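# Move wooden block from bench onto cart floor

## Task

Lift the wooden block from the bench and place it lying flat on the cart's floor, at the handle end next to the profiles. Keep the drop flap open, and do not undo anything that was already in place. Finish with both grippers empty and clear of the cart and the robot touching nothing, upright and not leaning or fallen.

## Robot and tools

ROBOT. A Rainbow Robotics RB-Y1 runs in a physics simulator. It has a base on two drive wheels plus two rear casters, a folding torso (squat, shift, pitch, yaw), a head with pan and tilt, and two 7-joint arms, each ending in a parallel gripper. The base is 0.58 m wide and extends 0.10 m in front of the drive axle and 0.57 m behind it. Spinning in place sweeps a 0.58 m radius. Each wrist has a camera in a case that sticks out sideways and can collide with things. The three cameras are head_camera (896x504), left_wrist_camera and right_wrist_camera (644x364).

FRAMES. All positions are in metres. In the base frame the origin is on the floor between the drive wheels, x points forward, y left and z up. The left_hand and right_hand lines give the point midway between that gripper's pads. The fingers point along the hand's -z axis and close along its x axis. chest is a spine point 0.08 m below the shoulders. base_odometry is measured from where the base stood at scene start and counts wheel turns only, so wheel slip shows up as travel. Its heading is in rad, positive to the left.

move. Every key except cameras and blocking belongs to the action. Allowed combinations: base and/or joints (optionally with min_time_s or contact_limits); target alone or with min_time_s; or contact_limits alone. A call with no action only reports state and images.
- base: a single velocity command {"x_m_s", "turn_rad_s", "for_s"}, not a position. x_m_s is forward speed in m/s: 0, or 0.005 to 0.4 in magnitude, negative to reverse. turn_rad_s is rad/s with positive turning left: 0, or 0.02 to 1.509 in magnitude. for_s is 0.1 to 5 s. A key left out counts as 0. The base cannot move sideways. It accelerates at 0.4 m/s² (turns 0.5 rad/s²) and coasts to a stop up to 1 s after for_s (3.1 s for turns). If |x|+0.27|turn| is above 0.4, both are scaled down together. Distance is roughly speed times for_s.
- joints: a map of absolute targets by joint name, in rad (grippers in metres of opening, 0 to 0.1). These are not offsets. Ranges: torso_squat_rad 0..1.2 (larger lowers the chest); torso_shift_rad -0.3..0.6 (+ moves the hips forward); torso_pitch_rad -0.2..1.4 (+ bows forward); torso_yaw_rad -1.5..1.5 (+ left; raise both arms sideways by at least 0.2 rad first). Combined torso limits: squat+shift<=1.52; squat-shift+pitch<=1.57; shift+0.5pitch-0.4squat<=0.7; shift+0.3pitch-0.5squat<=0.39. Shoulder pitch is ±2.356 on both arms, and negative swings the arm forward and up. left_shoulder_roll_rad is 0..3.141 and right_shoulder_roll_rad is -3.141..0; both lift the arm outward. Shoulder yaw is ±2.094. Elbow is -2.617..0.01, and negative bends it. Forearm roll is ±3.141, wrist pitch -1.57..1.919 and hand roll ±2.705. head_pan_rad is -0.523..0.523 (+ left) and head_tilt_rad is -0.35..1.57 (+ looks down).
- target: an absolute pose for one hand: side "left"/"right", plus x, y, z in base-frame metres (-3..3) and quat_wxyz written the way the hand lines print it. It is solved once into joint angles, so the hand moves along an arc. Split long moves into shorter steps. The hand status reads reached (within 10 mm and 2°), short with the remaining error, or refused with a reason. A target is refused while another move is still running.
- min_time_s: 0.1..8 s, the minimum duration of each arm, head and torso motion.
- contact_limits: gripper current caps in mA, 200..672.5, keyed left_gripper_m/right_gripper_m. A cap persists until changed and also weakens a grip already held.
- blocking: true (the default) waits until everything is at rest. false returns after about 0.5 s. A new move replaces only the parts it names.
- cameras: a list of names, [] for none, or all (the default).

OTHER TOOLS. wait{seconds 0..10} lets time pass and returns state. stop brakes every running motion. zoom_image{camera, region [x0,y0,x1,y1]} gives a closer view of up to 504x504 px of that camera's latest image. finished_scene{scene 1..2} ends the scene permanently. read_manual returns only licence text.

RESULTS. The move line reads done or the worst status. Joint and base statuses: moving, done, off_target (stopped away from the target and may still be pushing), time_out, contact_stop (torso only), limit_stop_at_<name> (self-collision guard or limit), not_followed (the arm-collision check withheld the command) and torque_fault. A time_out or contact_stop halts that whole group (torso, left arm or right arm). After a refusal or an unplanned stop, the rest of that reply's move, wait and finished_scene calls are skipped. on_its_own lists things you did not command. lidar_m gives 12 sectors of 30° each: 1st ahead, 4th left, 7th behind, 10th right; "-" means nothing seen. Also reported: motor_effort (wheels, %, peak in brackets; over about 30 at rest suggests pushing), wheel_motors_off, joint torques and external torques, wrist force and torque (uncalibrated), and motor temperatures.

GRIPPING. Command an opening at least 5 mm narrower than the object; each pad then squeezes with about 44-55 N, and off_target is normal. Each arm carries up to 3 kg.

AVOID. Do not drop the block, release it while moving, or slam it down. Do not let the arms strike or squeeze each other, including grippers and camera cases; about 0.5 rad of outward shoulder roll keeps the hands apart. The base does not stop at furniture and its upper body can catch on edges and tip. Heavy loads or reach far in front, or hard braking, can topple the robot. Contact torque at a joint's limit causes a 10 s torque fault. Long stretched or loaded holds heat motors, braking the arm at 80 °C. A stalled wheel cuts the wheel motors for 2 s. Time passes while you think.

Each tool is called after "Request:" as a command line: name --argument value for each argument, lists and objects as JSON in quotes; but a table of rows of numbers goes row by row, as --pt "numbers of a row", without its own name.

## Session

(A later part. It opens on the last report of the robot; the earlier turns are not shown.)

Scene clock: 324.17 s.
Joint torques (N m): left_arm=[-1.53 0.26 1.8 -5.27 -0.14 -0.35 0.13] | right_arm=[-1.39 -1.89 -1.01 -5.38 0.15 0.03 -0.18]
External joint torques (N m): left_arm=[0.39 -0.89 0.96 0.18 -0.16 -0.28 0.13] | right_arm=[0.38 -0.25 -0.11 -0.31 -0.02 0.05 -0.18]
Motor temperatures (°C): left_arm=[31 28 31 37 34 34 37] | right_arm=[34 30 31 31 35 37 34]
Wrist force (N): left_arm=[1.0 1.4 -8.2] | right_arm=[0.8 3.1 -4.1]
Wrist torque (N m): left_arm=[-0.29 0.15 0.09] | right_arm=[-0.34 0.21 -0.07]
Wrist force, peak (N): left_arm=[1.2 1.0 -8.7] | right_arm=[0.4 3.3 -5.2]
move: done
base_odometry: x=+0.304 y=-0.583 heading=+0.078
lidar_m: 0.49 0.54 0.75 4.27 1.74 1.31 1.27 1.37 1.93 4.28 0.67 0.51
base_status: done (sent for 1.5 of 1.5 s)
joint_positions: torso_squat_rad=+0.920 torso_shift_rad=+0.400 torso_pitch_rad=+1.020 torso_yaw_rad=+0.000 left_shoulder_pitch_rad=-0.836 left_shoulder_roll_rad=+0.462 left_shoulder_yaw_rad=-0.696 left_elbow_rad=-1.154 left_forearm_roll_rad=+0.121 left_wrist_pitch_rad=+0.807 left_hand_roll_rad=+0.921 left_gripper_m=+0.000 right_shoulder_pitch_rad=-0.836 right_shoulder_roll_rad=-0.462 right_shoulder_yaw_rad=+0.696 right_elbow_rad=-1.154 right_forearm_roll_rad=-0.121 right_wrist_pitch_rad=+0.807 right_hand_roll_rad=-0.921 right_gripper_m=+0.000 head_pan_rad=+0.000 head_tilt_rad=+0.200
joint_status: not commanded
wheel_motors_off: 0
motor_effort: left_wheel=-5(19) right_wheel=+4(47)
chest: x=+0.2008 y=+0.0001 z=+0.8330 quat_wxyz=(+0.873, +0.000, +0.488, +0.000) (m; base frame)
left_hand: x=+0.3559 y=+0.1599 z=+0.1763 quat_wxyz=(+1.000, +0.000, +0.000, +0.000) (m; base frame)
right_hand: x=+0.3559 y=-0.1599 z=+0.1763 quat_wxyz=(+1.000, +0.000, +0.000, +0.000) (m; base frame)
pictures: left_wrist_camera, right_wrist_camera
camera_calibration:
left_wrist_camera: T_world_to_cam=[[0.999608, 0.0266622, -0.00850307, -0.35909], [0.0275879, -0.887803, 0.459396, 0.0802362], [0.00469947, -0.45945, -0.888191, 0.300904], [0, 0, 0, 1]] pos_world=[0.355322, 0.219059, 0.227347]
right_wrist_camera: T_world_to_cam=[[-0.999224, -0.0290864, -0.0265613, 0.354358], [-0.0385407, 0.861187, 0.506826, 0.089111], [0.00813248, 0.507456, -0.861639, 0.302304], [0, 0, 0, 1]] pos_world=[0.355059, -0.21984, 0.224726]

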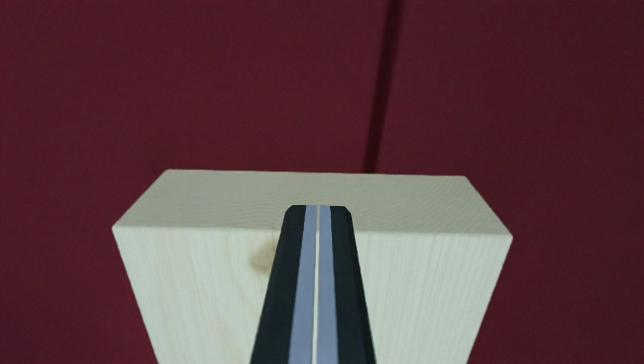

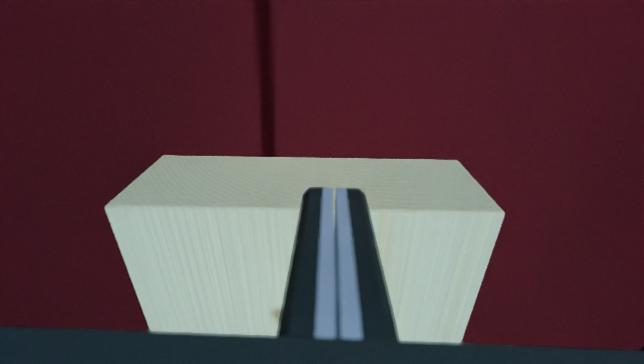

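Request:
move --joints '{"torso_squat_rad":1.02,"torso_shift_rad":0.48}' --cameras '[]'

Request:
move --joints '{"left_shoulder_pitch_rad":-0.981,"left_shoulder_roll_rad":0.325,"left_shoulder_yaw_rad":-0.694,"left_elbow_rad":-0.705,"left_forearm_roll_rad":0.147,"left_wrist_pitch_rad":0.559,"left_hand_roll_rad":0.869,"right_shoulder_pitch_rad":-0.981,"right_shoulder_roll_rad":-0.325,"right_shoulder_yaw_rad":0.694,"right_elbow_rad":-0.705,"right_forearm_roll_rad":-0.147,"right_wrist_pitch_rad":0.559,"right_hand_roll_rad":-0.869}' --min_time_s 2 --cameras '[]'

Request:
move --joints '{"left_shoulder_pitch_rad":-1.025,"left_shoulder_roll_rad":0.25,"left_shoulder_yaw_rad":-0.699,"left_elbow_rad":-0.632,"left_forearm_roll_rad":0.09,"left_wrist_pitch_rad":0.564,"left_hand_roll_rad":0.922,"right_shoulder_pitch_rad":-1.025,"right_shoulder_roll_rad":-0.25,"right_shoulder_yaw_rad":0.699,"right_elbow_rad":-0.632,"right_forearm_roll_rad":-0.09,"right_wrist_pitch_rad":0.564,"right_hand_roll_rad":-0.922}' --min_time_s 1.5 --cameras '["left_wrist_camera","right_wrist_camera"]'

Request:
move --joints '{"left_shoulder_pitch_rad":-1.07,"left_shoulder_roll_rad":0.202,"left_shoulder_yaw_rad":-0.735,"left_elbow_rad":-0.556,"left_forearm_roll_rad":0.075,"left_wrist_pitch_rad":0.55,"left_hand_roll_rad":0.976,"right_shoulder_pitch_rad":-1.07,"right_shoulder_roll_rad":-0.202,"right_shoulder_yaw_rad":0.735,"right_elbow_rad":-0.556,"right_forearm_roll_rad":-0.075,"right_wrist_pitch_rad":0.55,"right_hand_roll_rad":-0.976}' --min_time_s 2 --cameras '["left_wrist_camera","right_wrist_camera"]'

Scene clock: 330.07 s.
Joint torques (N m): left_arm=[-1.74 -0.05 1.71 -5.48 -0.16 -0.38 0.06] | right_arm=[-1.52 -2 -0.73 -5.33 0.27 0.05 -0.19]
External joint torques (N m): left_arm=[0.19 -1.21 0.87 -0.02 -0.18 -0.32 0.06] | right_arm=[0.24 -0.36 0.17 -0.26 0.1 0.07 -0.19]
Motor temperatures (°C): left_arm=[31 28 31 37 34 34 37] | right_arm=[34 30 31 31 35 37 34]
Wrist force (N): left_arm=[0.9 1.2 -7.9] | right_arm=[0.7 2.9 -4.8]
Wrist torque (N m): left_arm=[-0.30 0.16 0.07] | right_arm=[-0.29 0.19 -0.06]
Wrist force, peak (N): left_arm=[0.8 0.9 -8.9] | right_arm=[-0.1 2.9 -4.9]
move: done
base_odometry: x=+0.304 y=-0.583 heading=+0.078
lidar_m: 0.49 0.53 0.75 4.27 1.74 1.31 1.27 1.37 1.93 4.32 0.69 0.51
base_status: not commanded
joint_positions: torso_squat_rad=+1.020 torso_shift_rad=+0.480 torso_pitch_rad=+1.020 torso_yaw_rad=+0.000 left_shoulder_pitch_rad=-0.836 left_shoulder_roll_rad=+0.462 left_shoulder_yaw_rad=-0.696 left_elbow_rad=-1.154 left_forearm_roll_rad=+0.121 left_wrist_pitch_rad=+0.807 left_hand_roll_rad=+0.921 left_gripper_m=+0.000 right_shoulder_pitch_rad=-0.836 right_shoulder_roll_rad=-0.462 right_shoulder_yaw_rad=+0.696 right_elbow_rad=-1.154 right_forearm_roll_rad=-0.121 right_wrist_pitch_rad=+0.807 right_hand_roll_rad=-0.921 right_gripper_m=+0.000 head_pan_rad=+0.000 head_tilt_rad=+0.200
joint_status: all done
wheel_motors_off: 0
motor_effort: left_wheel=-5(6) right_wheel=+5(6)
chest: x=+0.2049 y=+0.0000 z=+0.7674 quat_wxyz=(+0.873, +0.000, +0.488, +0.000) (m; base frame)
left_hand: x=+0.3599 y=+0.1599 z=+0.1106 quat_wxyz=(+1.000, +0.000, +0.000, +0.000) (m; base frame)
right_hand: x=+0.3599 y=-0.1599 z=+0.1106 quat_wxyz=(+1.000, +0.000, +0.000, +0.000) (m; base frame)
pictures: none
No camera images: "cameras" was empty.

Scene clock: 332.37 s.
Joint torques (N m): left_arm=[-3.4 -0.69 2.29 -2.66 0.26 -0.44 -0.31] | right_arm=[-3.93 1.33 -2.72 -2.43 -0.32 0.12 0.19]
External joint torques (N m): left_arm=[-0.27 -0.76 1.77 0.91 0.24 -0.38 -0.31] | right_arm=[-0.91 1.84 -2.19 0.84 -0.45 0.14 0.19]
Motor temperatures (°C): left_arm=[31 28 31 37 34 34 37] | right_arm=[34 30 31 31 35 37 34]
Wrist force (N): left_arm=[0.8 1.3 -7.5] | right_arm=[0.0 3.5 -4.1]
Wrist torque (N m): left_arm=[-0.28 0.18 0.08] | right_arm=[-0.38 0.13 -0.07]
Wrist force, peak (N): left_arm=[1.5 0.7 -8.8] | right_arm=[0.7 3.7 -4.7]
move: done
base_odometry: x=+0.304 y=-0.583 heading=+0.078
lidar_m: 0.49 0.54 0.75 4.26 1.75 1.30 1.27 1.36 1.91 4.32 0.68 0.50
base_status: not commanded
joint_positions: torso_squat_rad=+1.020 torso_shift_rad=+0.480 torso_pitch_rad=+1.020 torso_yaw_rad=+0.000 left_shoulder_pitch_rad=-0.981 left_shoulder_roll_rad=+0.325 left_shoulder_yaw_rad=-0.694 left_elbow_rad=-0.705 left_forearm_roll_rad=+0.147 left_wrist_pitch_rad=+0.559 left_hand_roll_rad=+0.869 left_gripper_m=+0.000 right_shoulder_pitch_rad=-0.981 right_shoulder_roll_rad=-0.325 right_shoulder_yaw_rad=+0.694 right_elbow_rad=-0.705 right_forearm_roll_rad=-0.147 right_wrist_pitch_rad=+0.559 right_hand_roll_rad=-0.869 right_gripper_m=+0.000 head_pan_rad=+0.000 head_tilt_rad=+0.200
joint_status: all done
wheel_motors_off: 0
motor_effort: left_wheel=-4(5) right_wheel=+4(7)
chest: x=+0.2049 y=+0.0000 z=+0.7674 quat_wxyz=(+0.873, +0.000, +0.488, +0.000) (m; base frame)
left_hand: x=+0.3597 y=+0.1597 z=+0.0688 quat_wxyz=(+1.000, +0.000, +0.000, +0.000) (m; base frame)
right_hand: x=+0.3596 y=-0.1599 z=+0.0687 quat_wxyz=(+1.000, +0.000, +0.000, +0.000) (m; base frame)
pictures: none
No camera images: "cameras" was empty.

Scene clock: 334.17 s.
Joint torques (N m): left_arm=[-4.4 -3.03 -0.04 -2.65 -0.37 0 0.2] | right_arm=[-8.3 8.18 0.75 -6.09 -0.09 -1.27 -0.38]
External joint torques (N m): left_arm=[-0.59 -1.5 -0.32 1 -0.38 0.07 0.2] | right_arm=[-4.61 7.14 1.04 -2.77 -0.21 -1.26 -0.38]
Motor temperatures (°C): left_arm=[31 28 31 37 34 33 37] | right_arm=[34 30 31 31 35 37 34]
Wrist force (N): left_arm=[1.1 0.9 -8.2] | right_arm=[-2.3 -3.2 -5.2]
Wrist torque (N m): left_arm=[-0.25 0.20 0.09] | right_arm=[-0.35 0.08 -0.01]
Wrist force, peak (N): left_arm=[1.1 0.6 -8.7] | right_arm=[-4.6 -6.5 -2.7]
move: done
base_odometry: x=+0.304 y=-0.583 heading=+0.078
lidar_m: 0.48 0.53 0.74 4.27 1.75 1.30 1.27 1.35 1.91 4.32 0.70 0.51
base_status: not commanded
joint_positions: torso_squat_rad=+1.020 torso_shift_rad=+0.480 torso_pitch_rad=+1.020 torso_yaw_rad=+0.000 left_shoulder_pitch_rad=-1.025 left_shoulder_roll_rad=+0.250 left_shoulder_yaw_rad=-0.699 left_elbow_rad=-0.632 left_forearm_roll_rad=+0.090 left_wrist_pitch_rad=+0.564 left_hand_roll_rad=+0.922 left_gripper_m=+0.000 right_shoulder_pitch_rad=-1.024 right_shoulder_roll_rad=-0.252 right_shoulder_yaw_rad=+0.699 right_elbow_rad=-0.631 right_forearm_roll_rad=-0.090 right_wrist_pitch_rad=+0.564 right_hand_roll_rad=-0.922 right_gripper_m=+0.000 head_pan_rad=+0.000 head_tilt_rad=+0.200
joint_status: all done
wheel_motors_off: 0
motor_effort: left_wheel=-5(5) right_wheel=+5(7)
chest: x=+0.2049 y=+0.0000 z=+0.7674 quat_wxyz=(+0.873, +0.000, +0.488, +0.000) (m; base frame)
left_hand: x=+0.3599 y=+0.1301 z=+0.0688 quat_wxyz=(+1.000, -0.001, +0.000, +0.000) (m; base frame)
right_hand: x=+0.3592 y=-0.1321 z=+0.0685 quat_wxyz=(+1.000, -0.001, +0.001, +0.000) (m; base frame)
pictures: left_wrist_camera, right_wrist_camera
camera_calibration:
left_wrist_camera: T_world_to_cam=[[0.999599, 0.0269674, -0.00858111, -0.363254], [0.0278903, -0.887361, 0.460231, 0.102806], [0.00479671, -0.460286, -0.887758, 0.191696], [0, 0, 0, 1]] pos_world=[0.359322, 0.189258, 0.119748]
right_wrist_camera: T_world_to_cam=[[-0.999274, -0.0286913, -0.0250795, 0.35562], [-0.0374321, 0.862376, 0.504883, 0.119862], [0.00714216, 0.505455, -0.862823, 0.19544], [0, 0, 0, 1]] pos_world=[0.358453, -0.191949, 0.117033]

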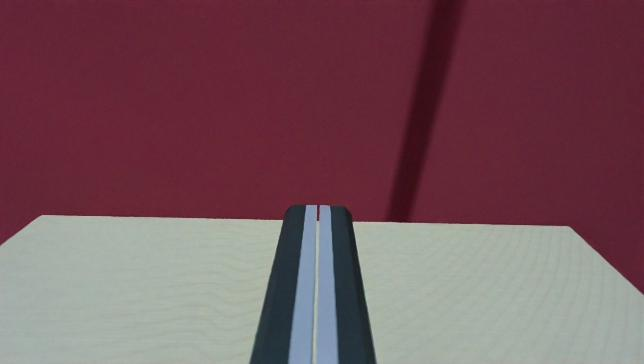

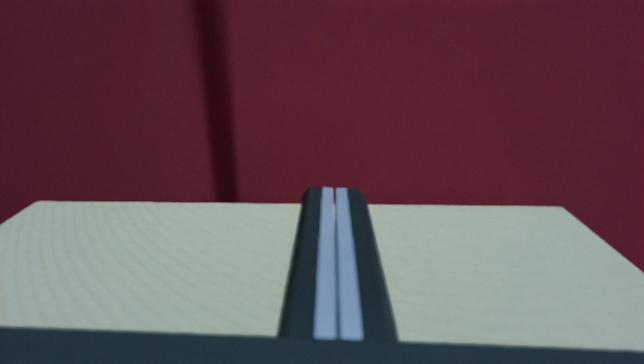

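Scene clock: 336.47 s.
Joint torques (N m): left_arm=[-11.64 -35.04 -4.3 -18.77 3.25 -10.15 0.23] | right_arm=[-15.57 43.6 3.79 -22.88 -3.55 -10.89 -0.43]
External joint torques (N m): left_arm=[-7.3 -32.79 -4.54 -15.33 3.24 -10.12 0.23] | right_arm=[-11.32 41.85 4.02 -19.76 -3.67 -10.91 -0.43]
Motor temperatures (°C): left_arm=[31 28 31 37 34 34 37] | right_arm=[34 30 31 31 35 37 34]
Wrist force (N): left_arm=[2.7 53.1 27.4] | right_arm=[-1.4 -57.2 32.7]
Wrist torque (N m): left_arm=[-1.04 0.22 0.19] | right_arm=[0.86 0.25 0.09]
Wrist force, peak (N): left_arm=[2.8 53.4 27.6] | right_arm=[-1.8 -58.0 32.5]
move: done
base_odometry: x=+0.304 y=-0.583 heading=+0.078
lidar_m: 0.49 0.53 0.75 4.27 1.74 1.30 1.27 1.36 1.92 4.31 0.68 0.50
base_status: not commanded
joint_positions: torso_squat_rad=+1.020 torso_shift_rad=+0.479 torso_pitch_rad=+1.018 torso_yaw_rad=+0.000 left_shoulder_pitch_rad=-1.068 left_shoulder_roll_rad=+0.210 left_shoulder_yaw_rad=-0.734 left_elbow_rad=-0.552 left_forearm_roll_rad=+0.074 left_wrist_pitch_rad=+0.553 left_hand_roll_rad=+0.976 left_gripper_m=+0.000 right_shoulder_pitch_rad=-1.067 right_shoulder_roll_rad=-0.212 right_shoulder_yaw_rad=+0.734 right_elbow_rad=-0.551 right_forearm_roll_rad=-0.074 right_wrist_pitch_rad=+0.553 right_hand_roll_rad=-0.976 right_gripper_m=+0.000 head_pan_rad=+0.000 head_tilt_rad=+0.200
joint_status: all done
wheel_motors_off: 0
motor_effort: left_wheel=-7(7) right_wheel=+4(7)
chest: x=+0.2042 y=+0.0000 z=+0.7680 quat_wxyz=(+0.873, +0.000, +0.487, +0.000) (m; base frame)
left_hand: x=+0.3604 y=+0.1200 z=+0.0682 quat_wxyz=(+1.000, +0.006, +0.000, +0.001) (m; base frame)
right_hand: x=+0.3599 y=-0.1227 z=+0.0679 quat_wxyz=(+1.000, -0.008, +0.000, -0.001) (m; base frame)
pictures: left_wrist_camera, right_wrist_camera
camera_calibration:
left_wrist_camera: T_world_to_cam=[[0.999563, 0.0285159, -0.00783266, -0.363616], [0.0290008, -0.893433, 0.448259, 0.0952124], [0.00578456, -0.44829, -0.893869, 0.185216], [0, 0, 0, 1]] pos_world=[0.359624, 0.178465, 0.120031]
right_wrist_camera: T_world_to_cam=[[-0.999292, -0.0276701, -0.0254997, 0.356762], [-0.0366437, 0.869609, 0.492379, 0.113478], [0.00855061, 0.492965, -0.870007, 0.188645], [0, 0, 0, 1]] pos_world=[0.359055, -0.181805, 0.117345]

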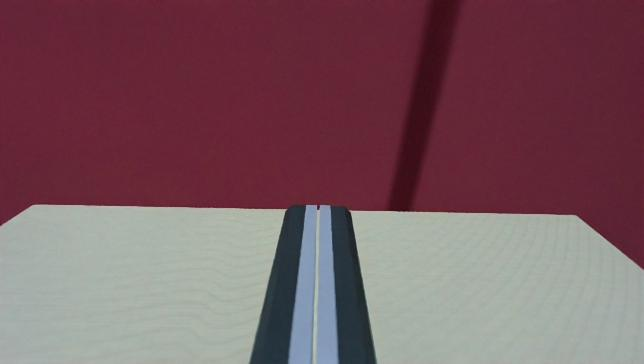

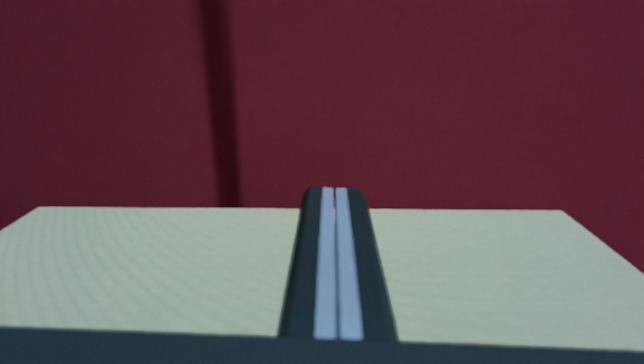

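Request:
move --joints '{"left_shoulder_roll_rad":0.19,"right_shoulder_roll_rad":-0.19}' --min_time_s 1 --cameras '[]'

Request:
move --joints '{"torso_squat_rad":0.95,"torso_shift_rad":0.42}' --min_time_s 2.5 --cameras '["left_wrist_camera","right_wrist_camera"]'

Scene clock: 341.43 s.
Joint torques (N m): left_arm=[-10.45 -47.91 -5.67 -25.84 5.71 -11.86 0.07] | right_arm=[-7.33 26.51 0.42 -15.1 -2.38 -6.65 -0.03]
External joint torques (N m): left_arm=[-6.12 -45.43 -5.87 -22.35 5.69 -11.81 0.07] | right_arm=[-3.15 24.9 0.66 -12.08 -2.51 -6.69 -0.03]
Motor temperatures (°C): left_arm=[31 29 31 37 34 34 37] | right_arm=[34 32 31 32 36 38 34]
Wrist force (N): left_arm=[12.8 65.8 4.6] | right_arm=[1.1 -36.5 23.4]
Wrist torque (N m): left_arm=[-0.86 0.24 0.36] | right_arm=[0.55 0.22 0.02]
Wrist force, peak (N): left_arm=[18.8 81.0 15.2] | right_arm=[13.8 -84.0 20.6]
move: time_out
base_odometry: x=+0.304 y=-0.583 heading=+0.079
lidar_m: 0.48 0.54 0.75 4.27 1.74 1.31 1.27 1.36 1.93 4.30 0.69 0.50
base_status: not commanded
joint_positions: torso_squat_rad=+1.020 torso_shift_rad=+0.479 torso_pitch_rad=+1.018 torso_yaw_rad=+0.000 left_shoulder_pitch_rad=-1.068 left_shoulder_roll_rad=+0.201 left_shoulder_yaw_rad=-0.733 left_elbow_rad=-0.550 left_forearm_roll_rad=+0.074 left_wrist_pitch_rad=+0.553 left_hand_roll_rad=+0.976 left_gripper_m=+0.000 right_shoulder_pitch_rad=-1.067 right_shoulder_roll_rad=-0.216 right_shoulder_yaw_rad=+0.733 right_elbow_rad=-0.544 right_forearm_roll_rad=-0.072 right_wrist_pitch_rad=+0.556 right_hand_roll_rad=-0.976 right_gripper_m=+0.000 head_pan_rad=+0.000 head_tilt_rad=+0.200
joint_status: right_shoulder_roll_rad time_out (moved -0.004 of +0.022); the others done
wheel_motors_off: 0
on_its_own: right_shoulder_roll_rad is held at -0.210, not at your -0.190, since a time_out; right_elbow_rad is held at -0.547, not at your -0.556, since a time_out
motor_effort: left_wheel=-1(10) right_wheel=-5(7)
chest: x=+0.2043 y=+0.0001 z=+0.7679 quat_wxyz=(+0.873, +0.000, +0.487, +0.000) (m; base frame)
left_hand: x=+0.3582 y=+0.1149 z=+0.0687 quat_wxyz=(+1.000, +0.003, +0.001, +0.001) (m; base frame)
right_hand: x=+0.3586 y=-0.1285 z=+0.0668 quat_wxyz=(+1.000, -0.014, +0.002, +0.000) (m; base frame)
pictures: none
No camera images: "cameras" was empty.

not run: a stop that you did not command came earlier in this reply.

Request:
move --joints '{"left_shoulder_pitch_rad":-1.07,"left_shoulder_roll_rad":0.2,"left_shoulder_yaw_rad":-0.735,"left_elbow_rad":-0.556,"left_forearm_roll_rad":0.075,"left_wrist_pitch_rad":0.55,"left_hand_roll_rad":0.976,"right_shoulder_pitch_rad":-1.07,"right_shoulder_roll_rad":-0.2,"right_shoulder_yaw_rad":0.735,"right_elbow_rad":-0.556,"right_forearm_roll_rad":-0.075,"right_wrist_pitch_rad":0.55,"right_hand_roll_rad":-0.976}' --min_time_s 1 --cameras '[]'

Request:
move --joints '{"torso_squat_rad":0.92,"torso_shift_rad":0.4}' --min_time_s 3 --cameras '["left_wrist_camera","right_wrist_camera"]'

Scene clock: 345.07 s.
Joint torques (N m): left_arm=[-12.19 -31.37 -3.24 -20.42 3.47 -10.42 -0.05] | right_arm=[-17.25 52.87 4.82 -30.17 -5.12 -11.86 -0.18]
External joint torques (N m): left_arm=[-7.86 -29.03 -3.46 -16.96 3.46 -10.38 -0.05] | right_arm=[-13.04 51.13 5.04 -27.08 -5.24 -11.89 -0.18]
Motor temperatures (°C): left_arm=[31 29 31 38 34 35 37] | right_arm=[34 32 31 32 36 39 34]
Wrist force (N): left_arm=[-1.1 50.6 27.8] | right_arm=[3.2 -62.9 -3.4]
Wrist torque (N m): left_arm=[-1.12 0.12 0.13] | right_arm=[0.38 0.24 0.03]
Wrist force, peak (N): left_arm=[12.9 66.4 4.1] | right_arm=[2.8 -63.7 -3.7]
move: done
base_odometry: x=+0.304 y=-0.583 heading=+0.078
lidar_m: 0.48 0.52 0.74 4.27 1.75 1.31 1.27 1.34 1.91 4.32 0.69 0.51
base_status: not commanded
joint_positions: torso_squat_rad=+1.020 torso_shift_rad=+0.479 torso_pitch_rad=+1.018 torso_yaw_rad=+0.000 left_shoulder_pitch_rad=-1.068 left_shoulder_roll_rad=+0.207 left_shoulder_yaw_rad=-0.734 left_elbow_rad=-0.552 left_forearm_roll_rad=+0.074 left_wrist_pitch_rad=+0.553 left_hand_roll_rad=+0.976 left_gripper_m=+0.000 right_shoulder_pitch_rad=-1.067 right_shoulder_roll_rad=-0.213 right_shoulder_yaw_rad=+0.734 right_elbow_rad=-0.549 right_forearm_roll_rad=-0.074 right_wrist_pitch_rad=+0.553 right_hand_roll_rad=-0.976 right_gripper_m=+0.000 head_pan_rad=+0.000 head_tilt_rad=+0.200
joint_status: all done
wheel_motors_off: 0
motor_effort: left_wheel=-3(3) right_wheel=+3(6)
chest: x=+0.2044 y=+0.0000 z=+0.7678 quat_wxyz=(+0.873, +0.000, +0.488, +0.000) (m; base frame)
left_hand: x=+0.3594 y=+0.1181 z=+0.0682 quat_wxyz=(+1.000, +0.005, +0.000, +0.001) (m; base frame)
right_hand: x=+0.3591 y=-0.1237 z=+0.0674 quat_wxyz=(+1.000, -0.009, +0.001, -0.001) (m; base frame)
pictures: none
No camera images: "cameras" was empty.

Scene clock: 348.37 s.
Joint torques (N m): left_arm=[-13.64 -38.64 -3.46 -24.17 3.81 -9.96 -0.05] | right_arm=[-18.35 43.71 3.38 -28.14 -3.74 -10.31 -0.15]
External joint torques (N m): left_arm=[-9.4 -36.34 -3.68 -20.75 3.8 -9.93 -0.05] | right_arm=[-14.2 41.88 3.59 -25.04 -3.86 -10.33 -0.15]
Motor temperatures (°C): left_arm=[31 29 31 38 34 35 37] | right_arm=[34 33 31 33 36 39 34]
Wrist force (N): left_arm=[6.3 54.1 -20.4] | right_arm=[-3.5 -48.7 -18.6]
Wrist torque (N m): left_arm=[-0.53 0.36 0.18] | right_arm=[0.04 0.07 0.12]
Wrist force, peak (N): left_arm=[6.3 54.1 -20.4] | right_arm=[2.7 -63.1 -3.6]
move: done
base_odometry: x=+0.304 y=-0.583 heading=+0.078
lidar_m: 0.49 0.51 0.77 4.27 1.74 1.30 1.27 1.37 1.92 4.28 0.68 0.49
base_status: not commanded
joint_positions: torso_squat_rad=+0.920 torso_shift_rad=+0.400 torso_pitch_rad=+1.021 torso_yaw_rad=+0.000 left_shoulder_pitch_rad=-1.068 left_shoulder_roll_rad=+0.209 left_shoulder_yaw_rad=-0.734 left_elbow_rad=-0.551 left_forearm_roll_rad=+0.074 left_wrist_pitch_rad=+0.552 left_hand_roll_rad=+0.976 left_gripper_m=+0.000 right_shoulder_pitch_rad=-1.066 right_shoulder_roll_rad=-0.210 right_shoulder_yaw_rad=+0.734 right_elbow_rad=-0.550 right_forearm_roll_rad=-0.074 right_wrist_pitch_rad=+0.553 right_hand_roll_rad=-0.976 right_gripper_m=+0.000 head_pan_rad=+0.000 head_tilt_rad=+0.200
joint_status: all done
wheel_motors_off: 0
motor_effort: left_wheel=-3(4) right_wheel=+5(6)
chest: x=+0.2010 y=+0.0000 z=+0.8328 quat_wxyz=(+0.873, +0.000, +0.488, +0.000) (m; base frame)
left_hand: x=+0.3544 y=+0.1199 z=+0.1325 quat_wxyz=(+1.000, +0.006, +0.002, +0.001) (m; base frame)
right_hand: x=+0.3535 y=-0.1217 z=+0.1322 quat_wxyz=(+1.000, -0.008, +0.002, -0.001) (m; base frame)
pictures: left_wrist_camera, right_wrist_camera
camera_calibration:
left_wrist_camera: T_world_to_cam=[[0.999524, 0.0284718, -0.0118452, -0.356648], [0.0307614, -0.89359, 0.447828, 0.0659486], [0.00216576, -0.44798, -0.894041, 0.24394], [0, 0, 0, 1]] pos_world=[0.353921, 0.178366, 0.184334]
right_wrist_camera: T_world_to_cam=[[-0.999394, -0.0278023, -0.0209238, 0.351388], [-0.0345079, 0.869149, 0.493344, 0.0799222], [0.00446987, 0.493767, -0.869583, 0.245677], [0, 0, 0, 1]] pos_world=[0.352835, -0.181002, 0.181559]

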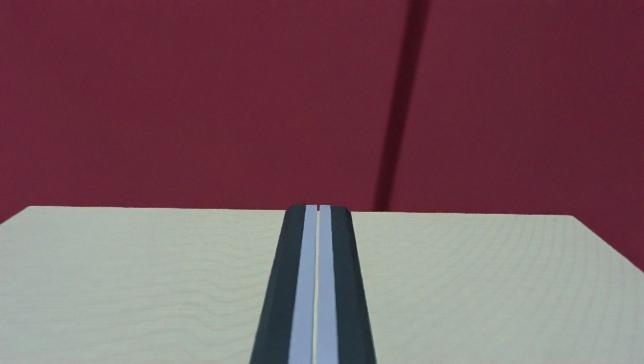

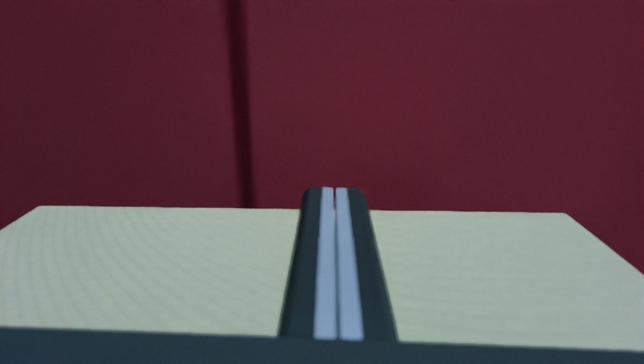

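Request:
move --joints '{"left_shoulder_pitch_rad":-0.965,"left_shoulder_roll_rad":0.275,"left_shoulder_yaw_rad":-0.713,"left_elbow_rad":-0.85,"left_forearm_roll_rad":0.049,"left_wrist_pitch_rad":0.716,"left_hand_roll_rad":0.969,"right_shoulder_pitch_rad":-0.965,"right_shoulder_roll_rad":-0.275,"right_shoulder_yaw_rad":0.713,"right_elbow_rad":-0.85,"right_forearm_roll_rad":-0.049,"right_wrist_pitch_rad":0.716,"right_hand_roll_rad":-0.969}' --min_time_s 2.5 --cameras '["left_wrist_camera"]'

Scene clock: 352.93 s.
Joint torques (N m): left_arm=[-2.72 -2.17 1.93 -5.44 -0.3 -0.03 -0.3] | right_arm=[-1.68 0.62 -2.15 -5.22 0.34 0.23 0.15]
External joint torques (N m): left_arm=[0.78 -0.09 1.72 -0.57 -0.33 0.04 -0.3] | right_arm=[1.7 -1 -1.91 -0.7 0.2 0.25 0.15]
Motor temperatures (°C): left_arm=[31 29 31 38 34 35 37] | right_arm=[34 33 31 33 36 39 34]
Wrist force (N): left_arm=[0.5 2.5 -8.4] | right_arm=[0.6 3.6 -3.8]
Wrist torque (N m): left_arm=[-0.43 0.15 0.08] | right_arm=[-0.41 0.18 -0.06]
Wrist force, peak (N): left_arm=[6.3 54.0 -19.8] | right_arm=[-3.0 -49.6 -18.1]
move: done
base_odometry: x=+0.304 y=-0.583 heading=+0.078
lidar_m: 0.49 0.53 0.74 4.28 1.76 1.31 1.26 1.36 1.92 4.29 0.67 0.51
base_status: not commanded
joint_positions: torso_squat_rad=+0.920 torso_shift_rad=+0.400 torso_pitch_rad=+1.020 torso_yaw_rad=+0.000 left_shoulder_pitch_rad=-0.965 left_shoulder_roll_rad=+0.275 left_shoulder_yaw_rad=-0.713 left_elbow_rad=-0.850 left_forearm_roll_rad=+0.049 left_wrist_pitch_rad=+0.716 left_hand_roll_rad=+0.969 left_gripper_m=+0.000 right_shoulder_pitch_rad=-0.965 right_shoulder_roll_rad=-0.275 right_shoulder_yaw_rad=+0.713 right_elbow_rad=-0.850 right_forearm_roll_rad=-0.049 right_wrist_pitch_rad=+0.716 right_hand_roll_rad=-0.969 right_gripper_m=+0.000 head_pan_rad=+0.000 head_tilt_rad=+0.200
joint_status: all done
wheel_motors_off: 0
motor_effort: left_wheel=-4(4) right_wheel=+4(6)
chest: x=+0.2009 y=+0.0000 z=+0.8330 quat_wxyz=(+0.873, +0.000, +0.488, +0.000) (m; base frame)
left_hand: x=+0.3548 y=+0.1075 z=+0.1537 quat_wxyz=(+1.000, -0.003, +0.001, +0.000) (m; base frame)
right_hand: x=+0.3548 y=-0.1073 z=+0.1538 quat_wxyz=(+1.000, +0.003, +0.001, +0.000) (m; base frame)
pictures: left_wrist_camera
camera_calibration:
left_wrist_camera: T_world_to_cam=[[0.999559, 0.0274266, -0.0113655, -0.356417], [0.0295672, -0.885109, 0.464443, 0.0422494], [0.00267843, -0.464575, -0.88553, 0.25762], [0, 0, 0, 1]] pos_world=[0.354321, 0.166854, 0.204457]

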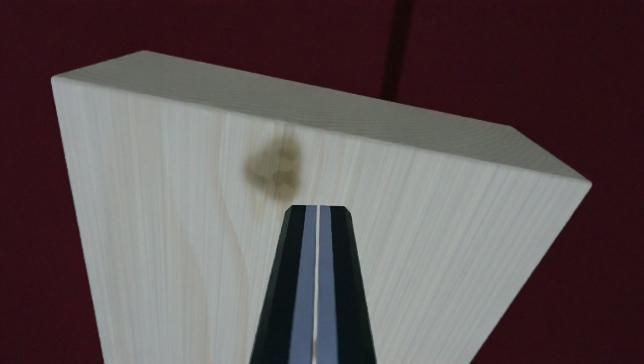

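Request:
wait --seconds 0.5

Scene clock: 354.70 s.
Joint torques (N m): left_arm=[-2.58 -2.42 2.3 -5.54 -0.28 0.05 -0.36] | right_arm=[-1.3 0.72 -2.21 -5.23 0.31 0.28 0.19]
External joint torques (N m): left_arm=[0.91 -0.33 2.09 -0.67 -0.31 0.11 -0.36] | right_arm=[2.08 -0.9 -1.97 -0.71 0.17 0.3 0.19]
Motor temperatures (°C): left_arm=[31 29 31 38 34 35 37] | right_arm=[34 32 31 33 36 39 34]
Wrist force (N): left_arm=[0.3 1.8 -8.3] | right_arm=[1.1 3.4 -3.7]
Wrist torque (N m): left_arm=[-0.36 0.12 0.06] | right_arm=[-0.38 0.23 -0.08]
Wrist force, peak (N): left_arm=[1.1 2.0 -8.7] | right_arm=[0.6 3.8 -4.0]
base_odometry: x=+0.304 y=-0.583 heading=+0.078
lidar_m: 0.49 0.53 0.75 4.27 1.76 1.31 1.27 1.35 1.92 4.30 0.67 0.50
base_status: not commanded
joint_positions: torso_squat_rad=+0.920 torso_shift_rad=+0.400 torso_pitch_rad=+1.020 torso_yaw_rad=+0.000 left_shoulder_pitch_rad=-0.965 left_shoulder_roll_rad=+0.275 left_shoulder_yaw_rad=-0.713 left_elbow_rad=-0.850 left_forearm_roll_rad=+0.049 left_wrist_pitch_rad=+0.716 left_hand_roll_rad=+0.969 left_gripper_m=+0.000 right_shoulder_pitch_rad=-0.965 right_shoulder_roll_rad=-0.275 right_shoulder_yaw_rad=+0.713 right_elbow_rad=-0.850 right_forearm_roll_rad=-0.049 right_wrist_pitch_rad=+0.716 right_hand_roll_rad=-0.969 right_gripper_m=+0.000 head_pan_rad=+0.000 head_tilt_rad=+0.200
joint_status: all done
wheel_motors_off: 0
motor_effort: left_wheel=-3(4) right_wheel=+3(6)
chest: x=+0.2009 y=+0.0000 z=+0.8330 quat_wxyz=(+0.873, +0.000, +0.488, +0.000) (m; base frame)
left_hand: x=+0.3548 y=+0.1075 z=+0.1537 quat_wxyz=(+1.000, -0.003, +0.001, +0.000) (m; base frame)
right_hand: x=+0.3548 y=-0.1073 z=+0.1538 quat_wxyz=(+1.000, +0.003, +0.001, +0.000) (m; base frame)
wait: 0.50 s; at rest from the start
pictures: head_camera, left_wrist_camera, right_wrist_camera
camera_calibration:
head_camera: T_world_to_cam=[[-0.0168584, -0.999502, -0.02669, 0.0300973], [-0.917821, 0.0260589, -0.396139, 0.767031], [0.396637, 0.0178184, -0.917803, 0.63671], [0, 0, 0, 1]] pos_world=[0.451961, -0.00125083, 0.889028]
left_wrist_camera: T_world_to_cam=[[0.999559, 0.0274266, -0.0113655, -0.356417], [0.0295672, -0.885109, 0.464443, 0.0422494], [0.00267843, -0.464575, -0.88553, 0.25762], [0, 0, 0, 1]] pos_world=[0.354321, 0.166854, 0.204457]
right_wrist_camera: T_world_to_cam=[[-0.999307, -0.0283858, -0.024096, 0.35401], [-0.0367227, 0.85825, 0.511916, 0.0534893], [0.00614931, 0.512446, -0.858697, 0.25711], [0, 0, 0, 1]] pos_world=[0.354147, -0.167614, 0.201928]

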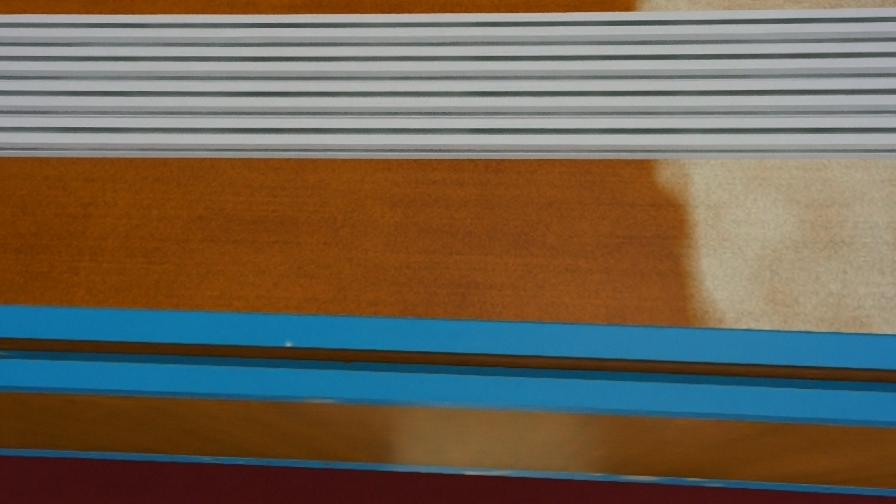

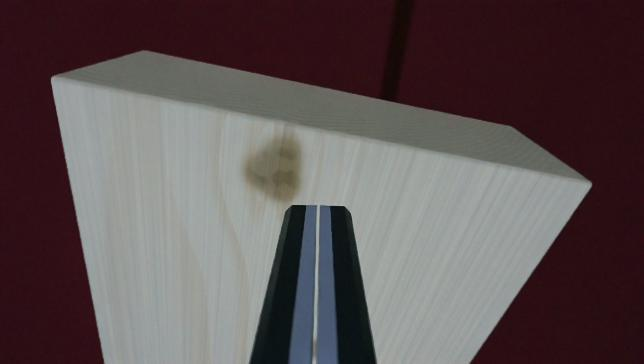

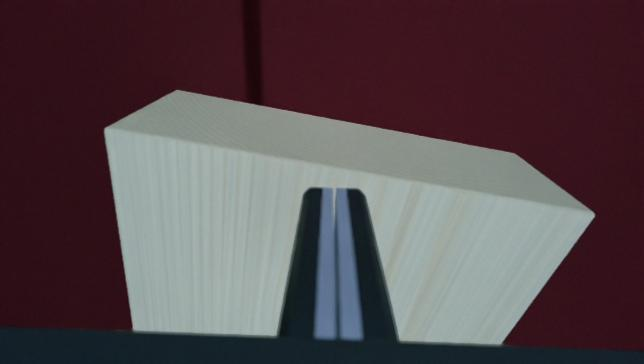

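Request:
move --joints '{"left_shoulder_pitch_rad":-0.836,"left_shoulder_roll_rad":0.5,"left_shoulder_yaw_rad":-0.696,"left_elbow_rad":-1.154,"left_forearm_roll_rad":0.121,"left_wrist_pitch_rad":0.807,"left_hand_roll_rad":0.921,"right_shoulder_pitch_rad":-0.836,"right_shoulder_roll_rad":-0.5,"right_shoulder_yaw_rad":0.696,"right_elbow_rad":-1.154,"right_forearm_roll_rad":-0.121,"right_wrist_pitch_rad":0.807,"right_hand_roll_rad":-0.921,"left_gripper_m":0.1,"right_gripper_m":0.1}' --cameras '[]'

Request:
move --joints '{"torso_squat_rad":1.02,"torso_shift_rad":0.48}' --cameras '[]'

Request:
move --joints '{"left_shoulder_pitch_rad":-0.981,"left_shoulder_roll_rad":0.34,"left_shoulder_yaw_rad":-0.694,"left_elbow_rad":-0.705,"left_forearm_roll_rad":0.147,"left_wrist_pitch_rad":0.559,"left_hand_roll_rad":0.869,"right_shoulder_pitch_rad":-0.981,"right_shoulder_roll_rad":-0.34,"right_shoulder_yaw_rad":0.694,"right_elbow_rad":-0.705,"right_forearm_roll_rad":-0.147,"right_wrist_pitch_rad":0.559,"right_hand_roll_rad":-0.869}' --min_time_s 2 --cameras '["left_wrist_camera","right_wrist_camera"]'

Request:
move --joints '{"left_shoulder_pitch_rad":-1.025,"left_shoulder_roll_rad":0.245,"left_shoulder_yaw_rad":-0.699,"left_elbow_rad":-0.632,"left_forearm_roll_rad":0.09,"left_wrist_pitch_rad":0.564,"left_hand_roll_rad":0.922,"right_shoulder_pitch_rad":-1.025,"right_shoulder_roll_rad":-0.245,"right_shoulder_yaw_rad":0.699,"right_elbow_rad":-0.632,"right_forearm_roll_rad":-0.09,"right_wrist_pitch_rad":0.564,"right_hand_roll_rad":-0.922}' --min_time_s 2.5 --cameras '["left_wrist_camera","right_wrist_camera"]'

Scene clock: 369.43 s.
Joint torques (N m): left_arm=[-2.2 0.13 2.22 -5.67 0.02 -0.27 -0.1] | right_arm=[-1.52 -1.38 -2.51 -5.52 0.02 -0.06 0.03]
External joint torques (N m): left_arm=[-0.31 -1.98 1.11 -0.46 0.04 -0.25 -0.1] | right_arm=[0.21 1.2 -1.35 -0.69 -0.18 -0.1 0.03]
Motor temperatures (°C): left_arm=[31 29 31 37 34 34 37] | right_arm=[34 32 31 32 36 38 34]
Wrist force (N): left_arm=[0.4 2.0 -7.4] | right_arm=[0.9 3.6 -3.8]
Wrist torque (N m): left_arm=[-0.44 0.15 0.11] | right_arm=[-0.35 0.23 -0.08]
Wrist force, peak (N): left_arm=[1.3 3.2 -9.0] | right_arm=[1.6 5.4 -3.3]
move: done
base_odometry: x=+0.304 y=-0.583 heading=+0.078
lidar_m: 0.49 0.53 0.75 4.28 1.74 1.31 1.28 1.35 1.92 4.29 0.66 0.51
base_status: not commanded
joint_positions: torso_squat_rad=+0.920 torso_shift_rad=+0.400 torso_pitch_rad=+1.020 torso_yaw_rad=+0.000 left_shoulder_pitch_rad=-0.836 left_shoulder_roll_rad=+0.500 left_shoulder_yaw_rad=-0.696 left_elbow_rad=-1.154 left_forearm_roll_rad=+0.121 left_wrist_pitch_rad=+0.807 left_hand_roll_rad=+0.921 left_gripper_m=+0.099 right_shoulder_pitch_rad=-0.836 right_shoulder_roll_rad=-0.500 right_shoulder_yaw_rad=+0.696 right_elbow_rad=-1.154 right_forearm_roll_rad=-0.121 right_wrist_pitch_rad=+0.807 right_hand_roll_rad=-0.921 right_gripper_m=+0.099 head_pan_rad=+0.000 head_tilt_rad=+0.200
joint_status: all done
wheel_motors_off: 0
motor_effort: left_wheel=-4(5) right_wheel=+4(6)
chest: x=+0.2008 y=+0.0000 z=+0.8330 quat_wxyz=(+0.873, +0.000, +0.488, +0.000) (m; base frame)
left_hand: x=+0.3622 y=+0.1845 z=+0.1754 quat_wxyz=(+1.000, +0.018, -0.005, -0.004) (m; base frame)
right_hand: x=+0.3621 y=-0.1845 z=+0.1754 quat_wxyz=(+1.000, -0.018, -0.005, +0.004) (m; base frame)
pictures: none
No camera images: "cameras" was empty.

Scene clock: 370.80 s.
Joint torques (N m): left_arm=[-2.34 0.5 2.47 -5.49 -0.01 -0.26 -0.14] | right_arm=[-1.34 -1.35 -2.65 -5.39 -0.01 -0.02 0.08]
External joint torques (N m): left_arm=[-0.44 -1.61 1.37 -0.28 0.01 -0.24 -0.14] | right_arm=[0.4 1.23 -1.49 -0.57 -0.21 -0.05 0.08]
Motor temperatures (°C): left_arm=[31 29 31 37 34 34 37] | right_arm=[34 31 31 32 36 38 34]
Wrist force (N): left_arm=[1.1 2.6 -7.5] | right_arm=[0.6 3.7 -3.2]
Wrist torque (N m): left_arm=[-0.53 0.21 0.08] | right_arm=[-0.38 0.19 -0.10]
Wrist force, peak (N): left_arm=[0.4 2.2 -8.8] | right_arm=[0.6 3.6 -4.3]
move: done
base_odometry: x=+0.304 y=-0.583 heading=+0.078
lidar_m: 0.48 0.53 0.75 4.28 1.76 1.31 1.27 1.37 1.93 4.31 0.70 0.51
base_status: not commanded
joint_positions: torso_squat_rad=+1.020 torso_shift_rad=+0.480 torso_pitch_rad=+1.020 torso_yaw_rad=+0.000 left_shoulder_pitch_rad=-0.836 left_shoulder_roll_rad=+0.500 left_shoulder_yaw_rad=-0.696 left_elbow_rad=-1.154 left_forearm_roll_rad=+0.121 left_wrist_pitch_rad=+0.807 left_hand_roll_rad=+0.921 left_gripper_m=+0.099 right_shoulder_pitch_rad=-0.836 right_shoulder_roll_rad=-0.500 right_shoulder_yaw_rad=+0.696 right_elbow_rad=-1.154 right_forearm_roll_rad=-0.121 right_wrist_pitch_rad=+0.807 right_hand_roll_rad=-0.921 right_gripper_m=+0.099 head_pan_rad=+0.000 head_tilt_rad=+0.200
joint_status: all done
wheel_motors_off: 0
motor_effort: left_wheel=-4(5) right_wheel=+4(5)
chest: x=+0.2049 y=+0.0000 z=+0.7674 quat_wxyz=(+0.873, +0.000, +0.488, +0.000) (m; base frame)
left_hand: x=+0.3662 y=+0.1845 z=+0.1097 quat_wxyz=(+1.000, +0.018, -0.005, -0.004) (m; base frame)
right_hand: x=+0.3662 y=-0.1845 z=+0.1098 quat_wxyz=(+1.000, -0.018, -0.005, +0.004) (m; base frame)
pictures: none
No camera images: "cameras" was empty.

Scene clock: 373.10 s.
Joint torques (N m): left_arm=[-3.41 -0.92 2.54 -2.38 0.22 -0.44 -0.39] | right_arm=[-3.93 0.84 -2.79 -2.23 -0.2 0.16 0.26]
External joint torques (N m): left_arm=[-0.29 -1.41 1.95 1.09 0.22 -0.39 -0.39] | right_arm=[-0.91 1.75 -2.19 0.93 -0.33 0.16 0.26]
Motor temperatures (°C): left_arm=[31 29 31 37 34 34 37] | right_arm=[34 31 31 32 36 38 34]
Wrist force (N): left_arm=[0.6 2.2 -7.9] | right_arm=[0.5 3.3 -3.9]
Wrist torque (N m): left_arm=[-0.42 0.11 0.10] | right_arm=[-0.39 0.20 -0.06]
Wrist force, peak (N): left_arm=[0.9 2.0 -8.6] | right_arm=[0.6 4.2 -3.8]
move: done
base_odometry: x=+0.304 y=-0.583 heading=+0.078
lidar_m: 0.49 0.53 0.75 4.26 1.75 1.31 1.27 1.36 1.93 4.33 0.70 0.51
base_status: not commanded
joint_positions: torso_squat_rad=+1.020 torso_shift_rad=+0.480 torso_pitch_rad=+1.020 torso_yaw_rad=+0.000 left_shoulder_pitch_rad=-0.981 left_shoulder_roll_rad=+0.340 left_shoulder_yaw_rad=-0.694 left_elbow_rad=-0.705 left_forearm_roll_rad=+0.147 left_wrist_pitch_rad=+0.559 left_hand_roll_rad=+0.869 left_gripper_m=+0.099 right_shoulder_pitch_rad=-0.981 right_shoulder_roll_rad=-0.340 right_shoulder_yaw_rad=+0.694 right_elbow_rad=-0.705 right_forearm_roll_rad=-0.147 right_wrist_pitch_rad=+0.559 right_hand_roll_rad=-0.869 right_gripper_m=+0.099 head_pan_rad=+0.000 head_tilt_rad=+0.200
joint_status: all done
wheel_motors_off: 0
motor_effort: left_wheel=-4(4) right_wheel=+4(6)
chest: x=+0.2049 y=+0.0000 z=+0.7674 quat_wxyz=(+0.873, +0.000, +0.488, +0.000) (m; base frame)
left_hand: x=+0.3628 y=+0.1702 z=+0.0683 quat_wxyz=(+1.000, +0.007, -0.002, -0.001) (m; base frame)
right_hand: x=+0.3627 y=-0.1705 z=+0.0683 quat_wxyz=(+1.000, -0.007, -0.002, +0.001) (m; base frame)
pictures: left_wrist_camera, right_wrist_camera
camera_calibration:
left_wrist_camera: T_world_to_cam=[[0.99966, 0.0257508, -0.00400059, -0.367305], [0.0248242, -0.894264, 0.44685, 0.141691], [0.00792918, -0.446798, -0.8946, 0.206807], [0, 0, 0, 1]] pos_world=[0.362023, 0.228569, 0.120226]
right_wrist_camera: T_world_to_cam=[[-0.999075, -0.0306834, -0.0301239, 0.357935], [-0.0415671, 0.86847, 0.493996, 0.15651], [0.0110042, 0.494791, -0.868942, 0.211937], [0, 0, 0, 1]] pos_world=[0.361778, -0.229807, 0.117628]

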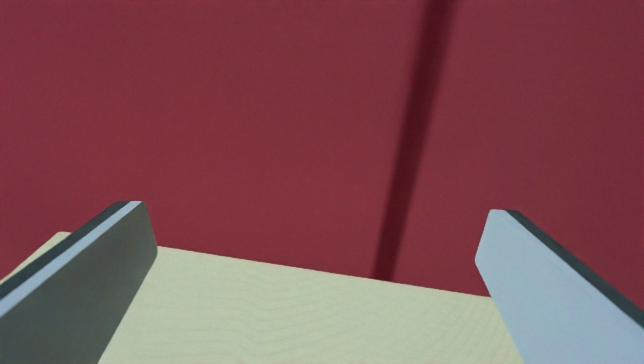

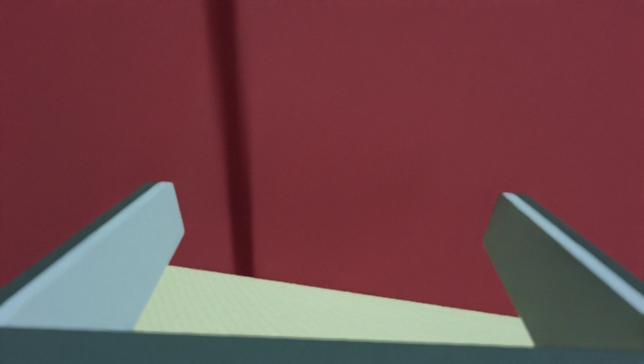

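Scene clock: 375.90 s.
Joint torques (N m): left_arm=[-15.03 -19.15 0.32 -14.29 2.17 -7.22 2.11] | right_arm=[-9.36 21.15 3.81 -10.84 -0.55 -3.67 1]
External joint torques (N m): left_arm=[-11.31 -17.63 0.05 -10.69 2.15 -7.17 2.11] | right_arm=[-5.67 20.07 4.09 -7.52 -0.67 -3.67 1]
Motor temperatures (°C): left_arm=[31 29 31 37 34 34 37] | right_arm=[34 31 31 32 36 38 34]
Wrist force (N): left_arm=[-7.3 30.8 10.2] | right_arm=[0.5 -21.8 7.6]
Wrist torque (N m): left_arm=[-0.73 1.11 -1.71] | right_arm=[0.05 -0.38 -1.48]
Wrist force, peak (N): left_arm=[-7.6 32.4 10.1] | right_arm=[0.2 -21.9 8.3]
move: done
base_odometry: x=+0.304 y=-0.583 heading=+0.078
lidar_m: 0.49 0.53 0.75 4.28 1.74 1.31 1.28 1.35 1.93 4.31 0.68 0.50
base_status: not commanded
joint_positions: torso_squat_rad=+1.020 torso_shift_rad=+0.480 torso_pitch_rad=+1.020 torso_yaw_rad=+0.000 left_shoulder_pitch_rad=-1.022 left_shoulder_roll_rad=+0.249 left_shoulder_yaw_rad=-0.699 left_elbow_rad=-0.629 left_forearm_roll_rad=+0.089 left_wrist_pitch_rad=+0.566 left_hand_roll_rad=+0.921 left_gripper_m=+0.099 right_shoulder_pitch_rad=-1.024 right_shoulder_roll_rad=-0.250 right_shoulder_yaw_rad=+0.698 right_elbow_rad=-0.630 right_forearm_roll_rad=-0.090 right_wrist_pitch_rad=+0.565 right_hand_roll_rad=-0.922 right_gripper_m=+0.099 head_pan_rad=+0.000 head_tilt_rad=+0.200
joint_status: all done
wheel_motors_off: 0
motor_effort: left_wheel=-3(4) right_wheel=+3(5)
chest: x=+0.2047 y=+0.0000 z=+0.7675 quat_wxyz=(+0.873, +0.000, +0.488, +0.000) (m; base frame)
left_hand: x=+0.3571 y=+0.1318 z=+0.0684 quat_wxyz=(+1.000, +0.002, +0.002, +0.000) (m; base frame)
right_hand: x=+0.3586 y=-0.1314 z=+0.0686 quat_wxyz=(+1.000, -0.001, +0.001, -0.001) (m; base frame)
pictures: left_wrist_camera, right_wrist_camera
camera_calibration:
left_wrist_camera: T_world_to_cam=[[0.999558, 0.0266338, -0.0132443, -0.360154], [0.0297427, -0.889296, 0.456365, 0.104338], [0.000376641, -0.456557, -0.889694, 0.193362], [0, 0, 0, 1]] pos_world=[0.356818, 0.190661, 0.119647]
right_wrist_camera: T_world_to_cam=[[-0.999336, -0.0275454, -0.0238562, 0.355132], [-0.0358267, 0.862294, 0.50514, 0.118645], [0.0066568, 0.505659, -0.862708, 0.195427], [0, 0, 0, 1]] pos_world=[0.357846, -0.191344, 0.117136]

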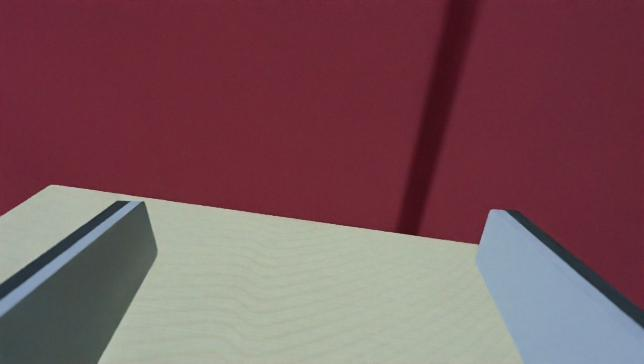

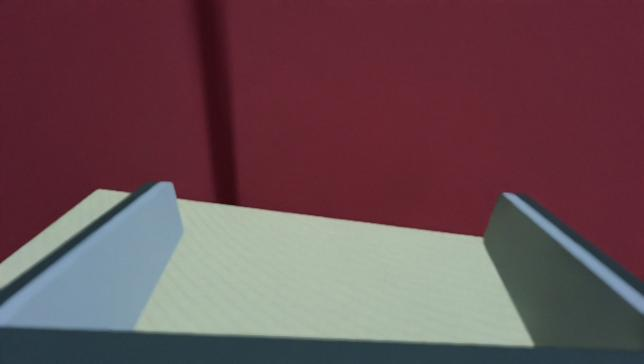

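Continue the aligning squeeze, then see.

Request:
move --joints '{"left_shoulder_pitch_rad":-1.07,"left_shoulder_roll_rad":0.206,"left_shoulder_yaw_rad":-0.735,"left_elbow_rad":-0.556,"left_forearm_roll_rad":0.075,"left_wrist_pitch_rad":0.55,"left_hand_roll_rad":0.976,"right_shoulder_pitch_rad":-1.07,"right_shoulder_roll_rad":-0.206,"right_shoulder_yaw_rad":0.735,"right_elbow_rad":-0.556,"right_forearm_roll_rad":-0.075,"right_wrist_pitch_rad":0.55,"right_hand_roll_rad":-0.976}' --min_time_s 2 --cameras '["left_wrist_camera","right_wrist_camera"]'

Scene clock: 379.43 s.
Joint torques (N m): left_arm=[-26.84 -38.16 1.73 -28.38 4.9 -15.97 4.08] | right_arm=[-9.43 49.11 8.68 -22.11 -2.1 -9.29 3.13]
External joint torques (N m): left_arm=[-22.63 -36.06 1.49 -25.03 4.89 -15.95 4.08] | right_arm=[-5.14 47.5 8.93 -19.01 -2.23 -9.31 3.13]
Motor temperatures (°C): left_arm=[31 29 31 37 34 34 37] | right_arm=[34 32 31 32 36 38 34]
Wrist force (N): left_arm=[-15.7 66.0 27.3] | right_arm=[8.9 -58.2 21.1]
Wrist torque (N m): left_arm=[-1.35 1.97 -3.80] | right_arm=[0.70 -1.11 -3.66]
Wrist force, peak (N): left_arm=[-16.1 67.0 27.7] | right_arm=[3.4 -56.5 31.2]
move: done
base_odometry: x=+0.304 y=-0.583 heading=+0.078
lidar_m: 0.49 0.51 0.75 4.28 1.73 1.32 1.27 1.36 1.92 4.33 0.69 0.50
base_status: not commanded
joint_positions: torso_squat_rad=+1.020 torso_shift_rad=+0.479 torso_pitch_rad=+1.018 torso_yaw_rad=+0.000 left_shoulder_pitch_rad=-1.064 left_shoulder_roll_rad=+0.215 left_shoulder_yaw_rad=-0.735 left_elbow_rad=-0.550 left_forearm_roll_rad=+0.074 left_wrist_pitch_rad=+0.554 left_hand_roll_rad=+0.975 left_gripper_m=+0.099 right_shoulder_pitch_rad=-1.069 right_shoulder_roll_rad=-0.218 right_shoulder_yaw_rad=+0.733 right_elbow_rad=-0.551 right_forearm_roll_rad=-0.074 right_wrist_pitch_rad=+0.552 right_hand_roll_rad=-0.977 right_gripper_m=+0.099 head_pan_rad=+0.000 head_tilt_rad=+0.200
joint_status: all done
wheel_motors_off: 0
motor_effort: left_wheel=-3(4) right_wheel=+8(8)
chest: x=+0.2043 y=+0.0000 z=+0.7679 quat_wxyz=(+0.873, +0.000, +0.487, +0.000) (m; base frame)
left_hand: x=+0.3579 y=+0.1255 z=+0.0672 quat_wxyz=(+1.000, +0.011, +0.002, +0.000) (m; base frame)
right_hand: x=+0.3622 y=-0.1258 z=+0.0676 quat_wxyz=(+1.000, -0.010, -0.001, -0.002) (m; base frame)
pictures: left_wrist_camera, right_wrist_camera
camera_calibration:
left_wrist_camera: T_world_to_cam=[[0.999574, 0.0266965, -0.0117657, -0.360861], [0.0291503, -0.897579, 0.439888, 0.101773], [0.00118281, -0.440044, -0.897976, 0.187687], [0, 0, 0, 1]] pos_world=[0.357519, 0.183573, 0.119523]
right_wrist_camera: T_world_to_cam=[[-0.999267, -0.0256377, -0.0284449, 0.359397], [-0.0362802, 0.871528, 0.489001, 0.11684], [0.0122537, 0.489674, -0.871819, 0.188286], [0, 0, 0, 1]] pos_world=[0.361065, -0.184814, 0.11724]

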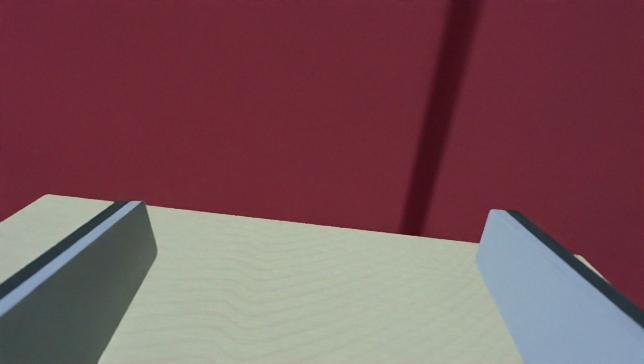

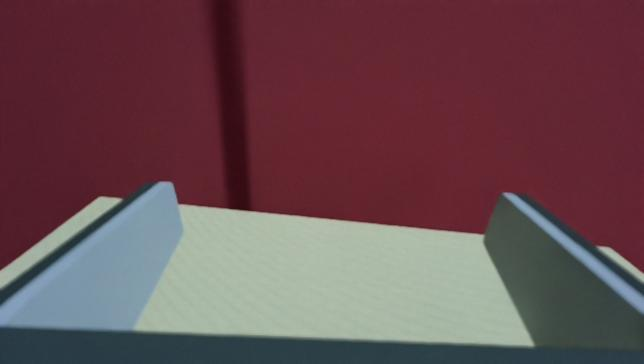

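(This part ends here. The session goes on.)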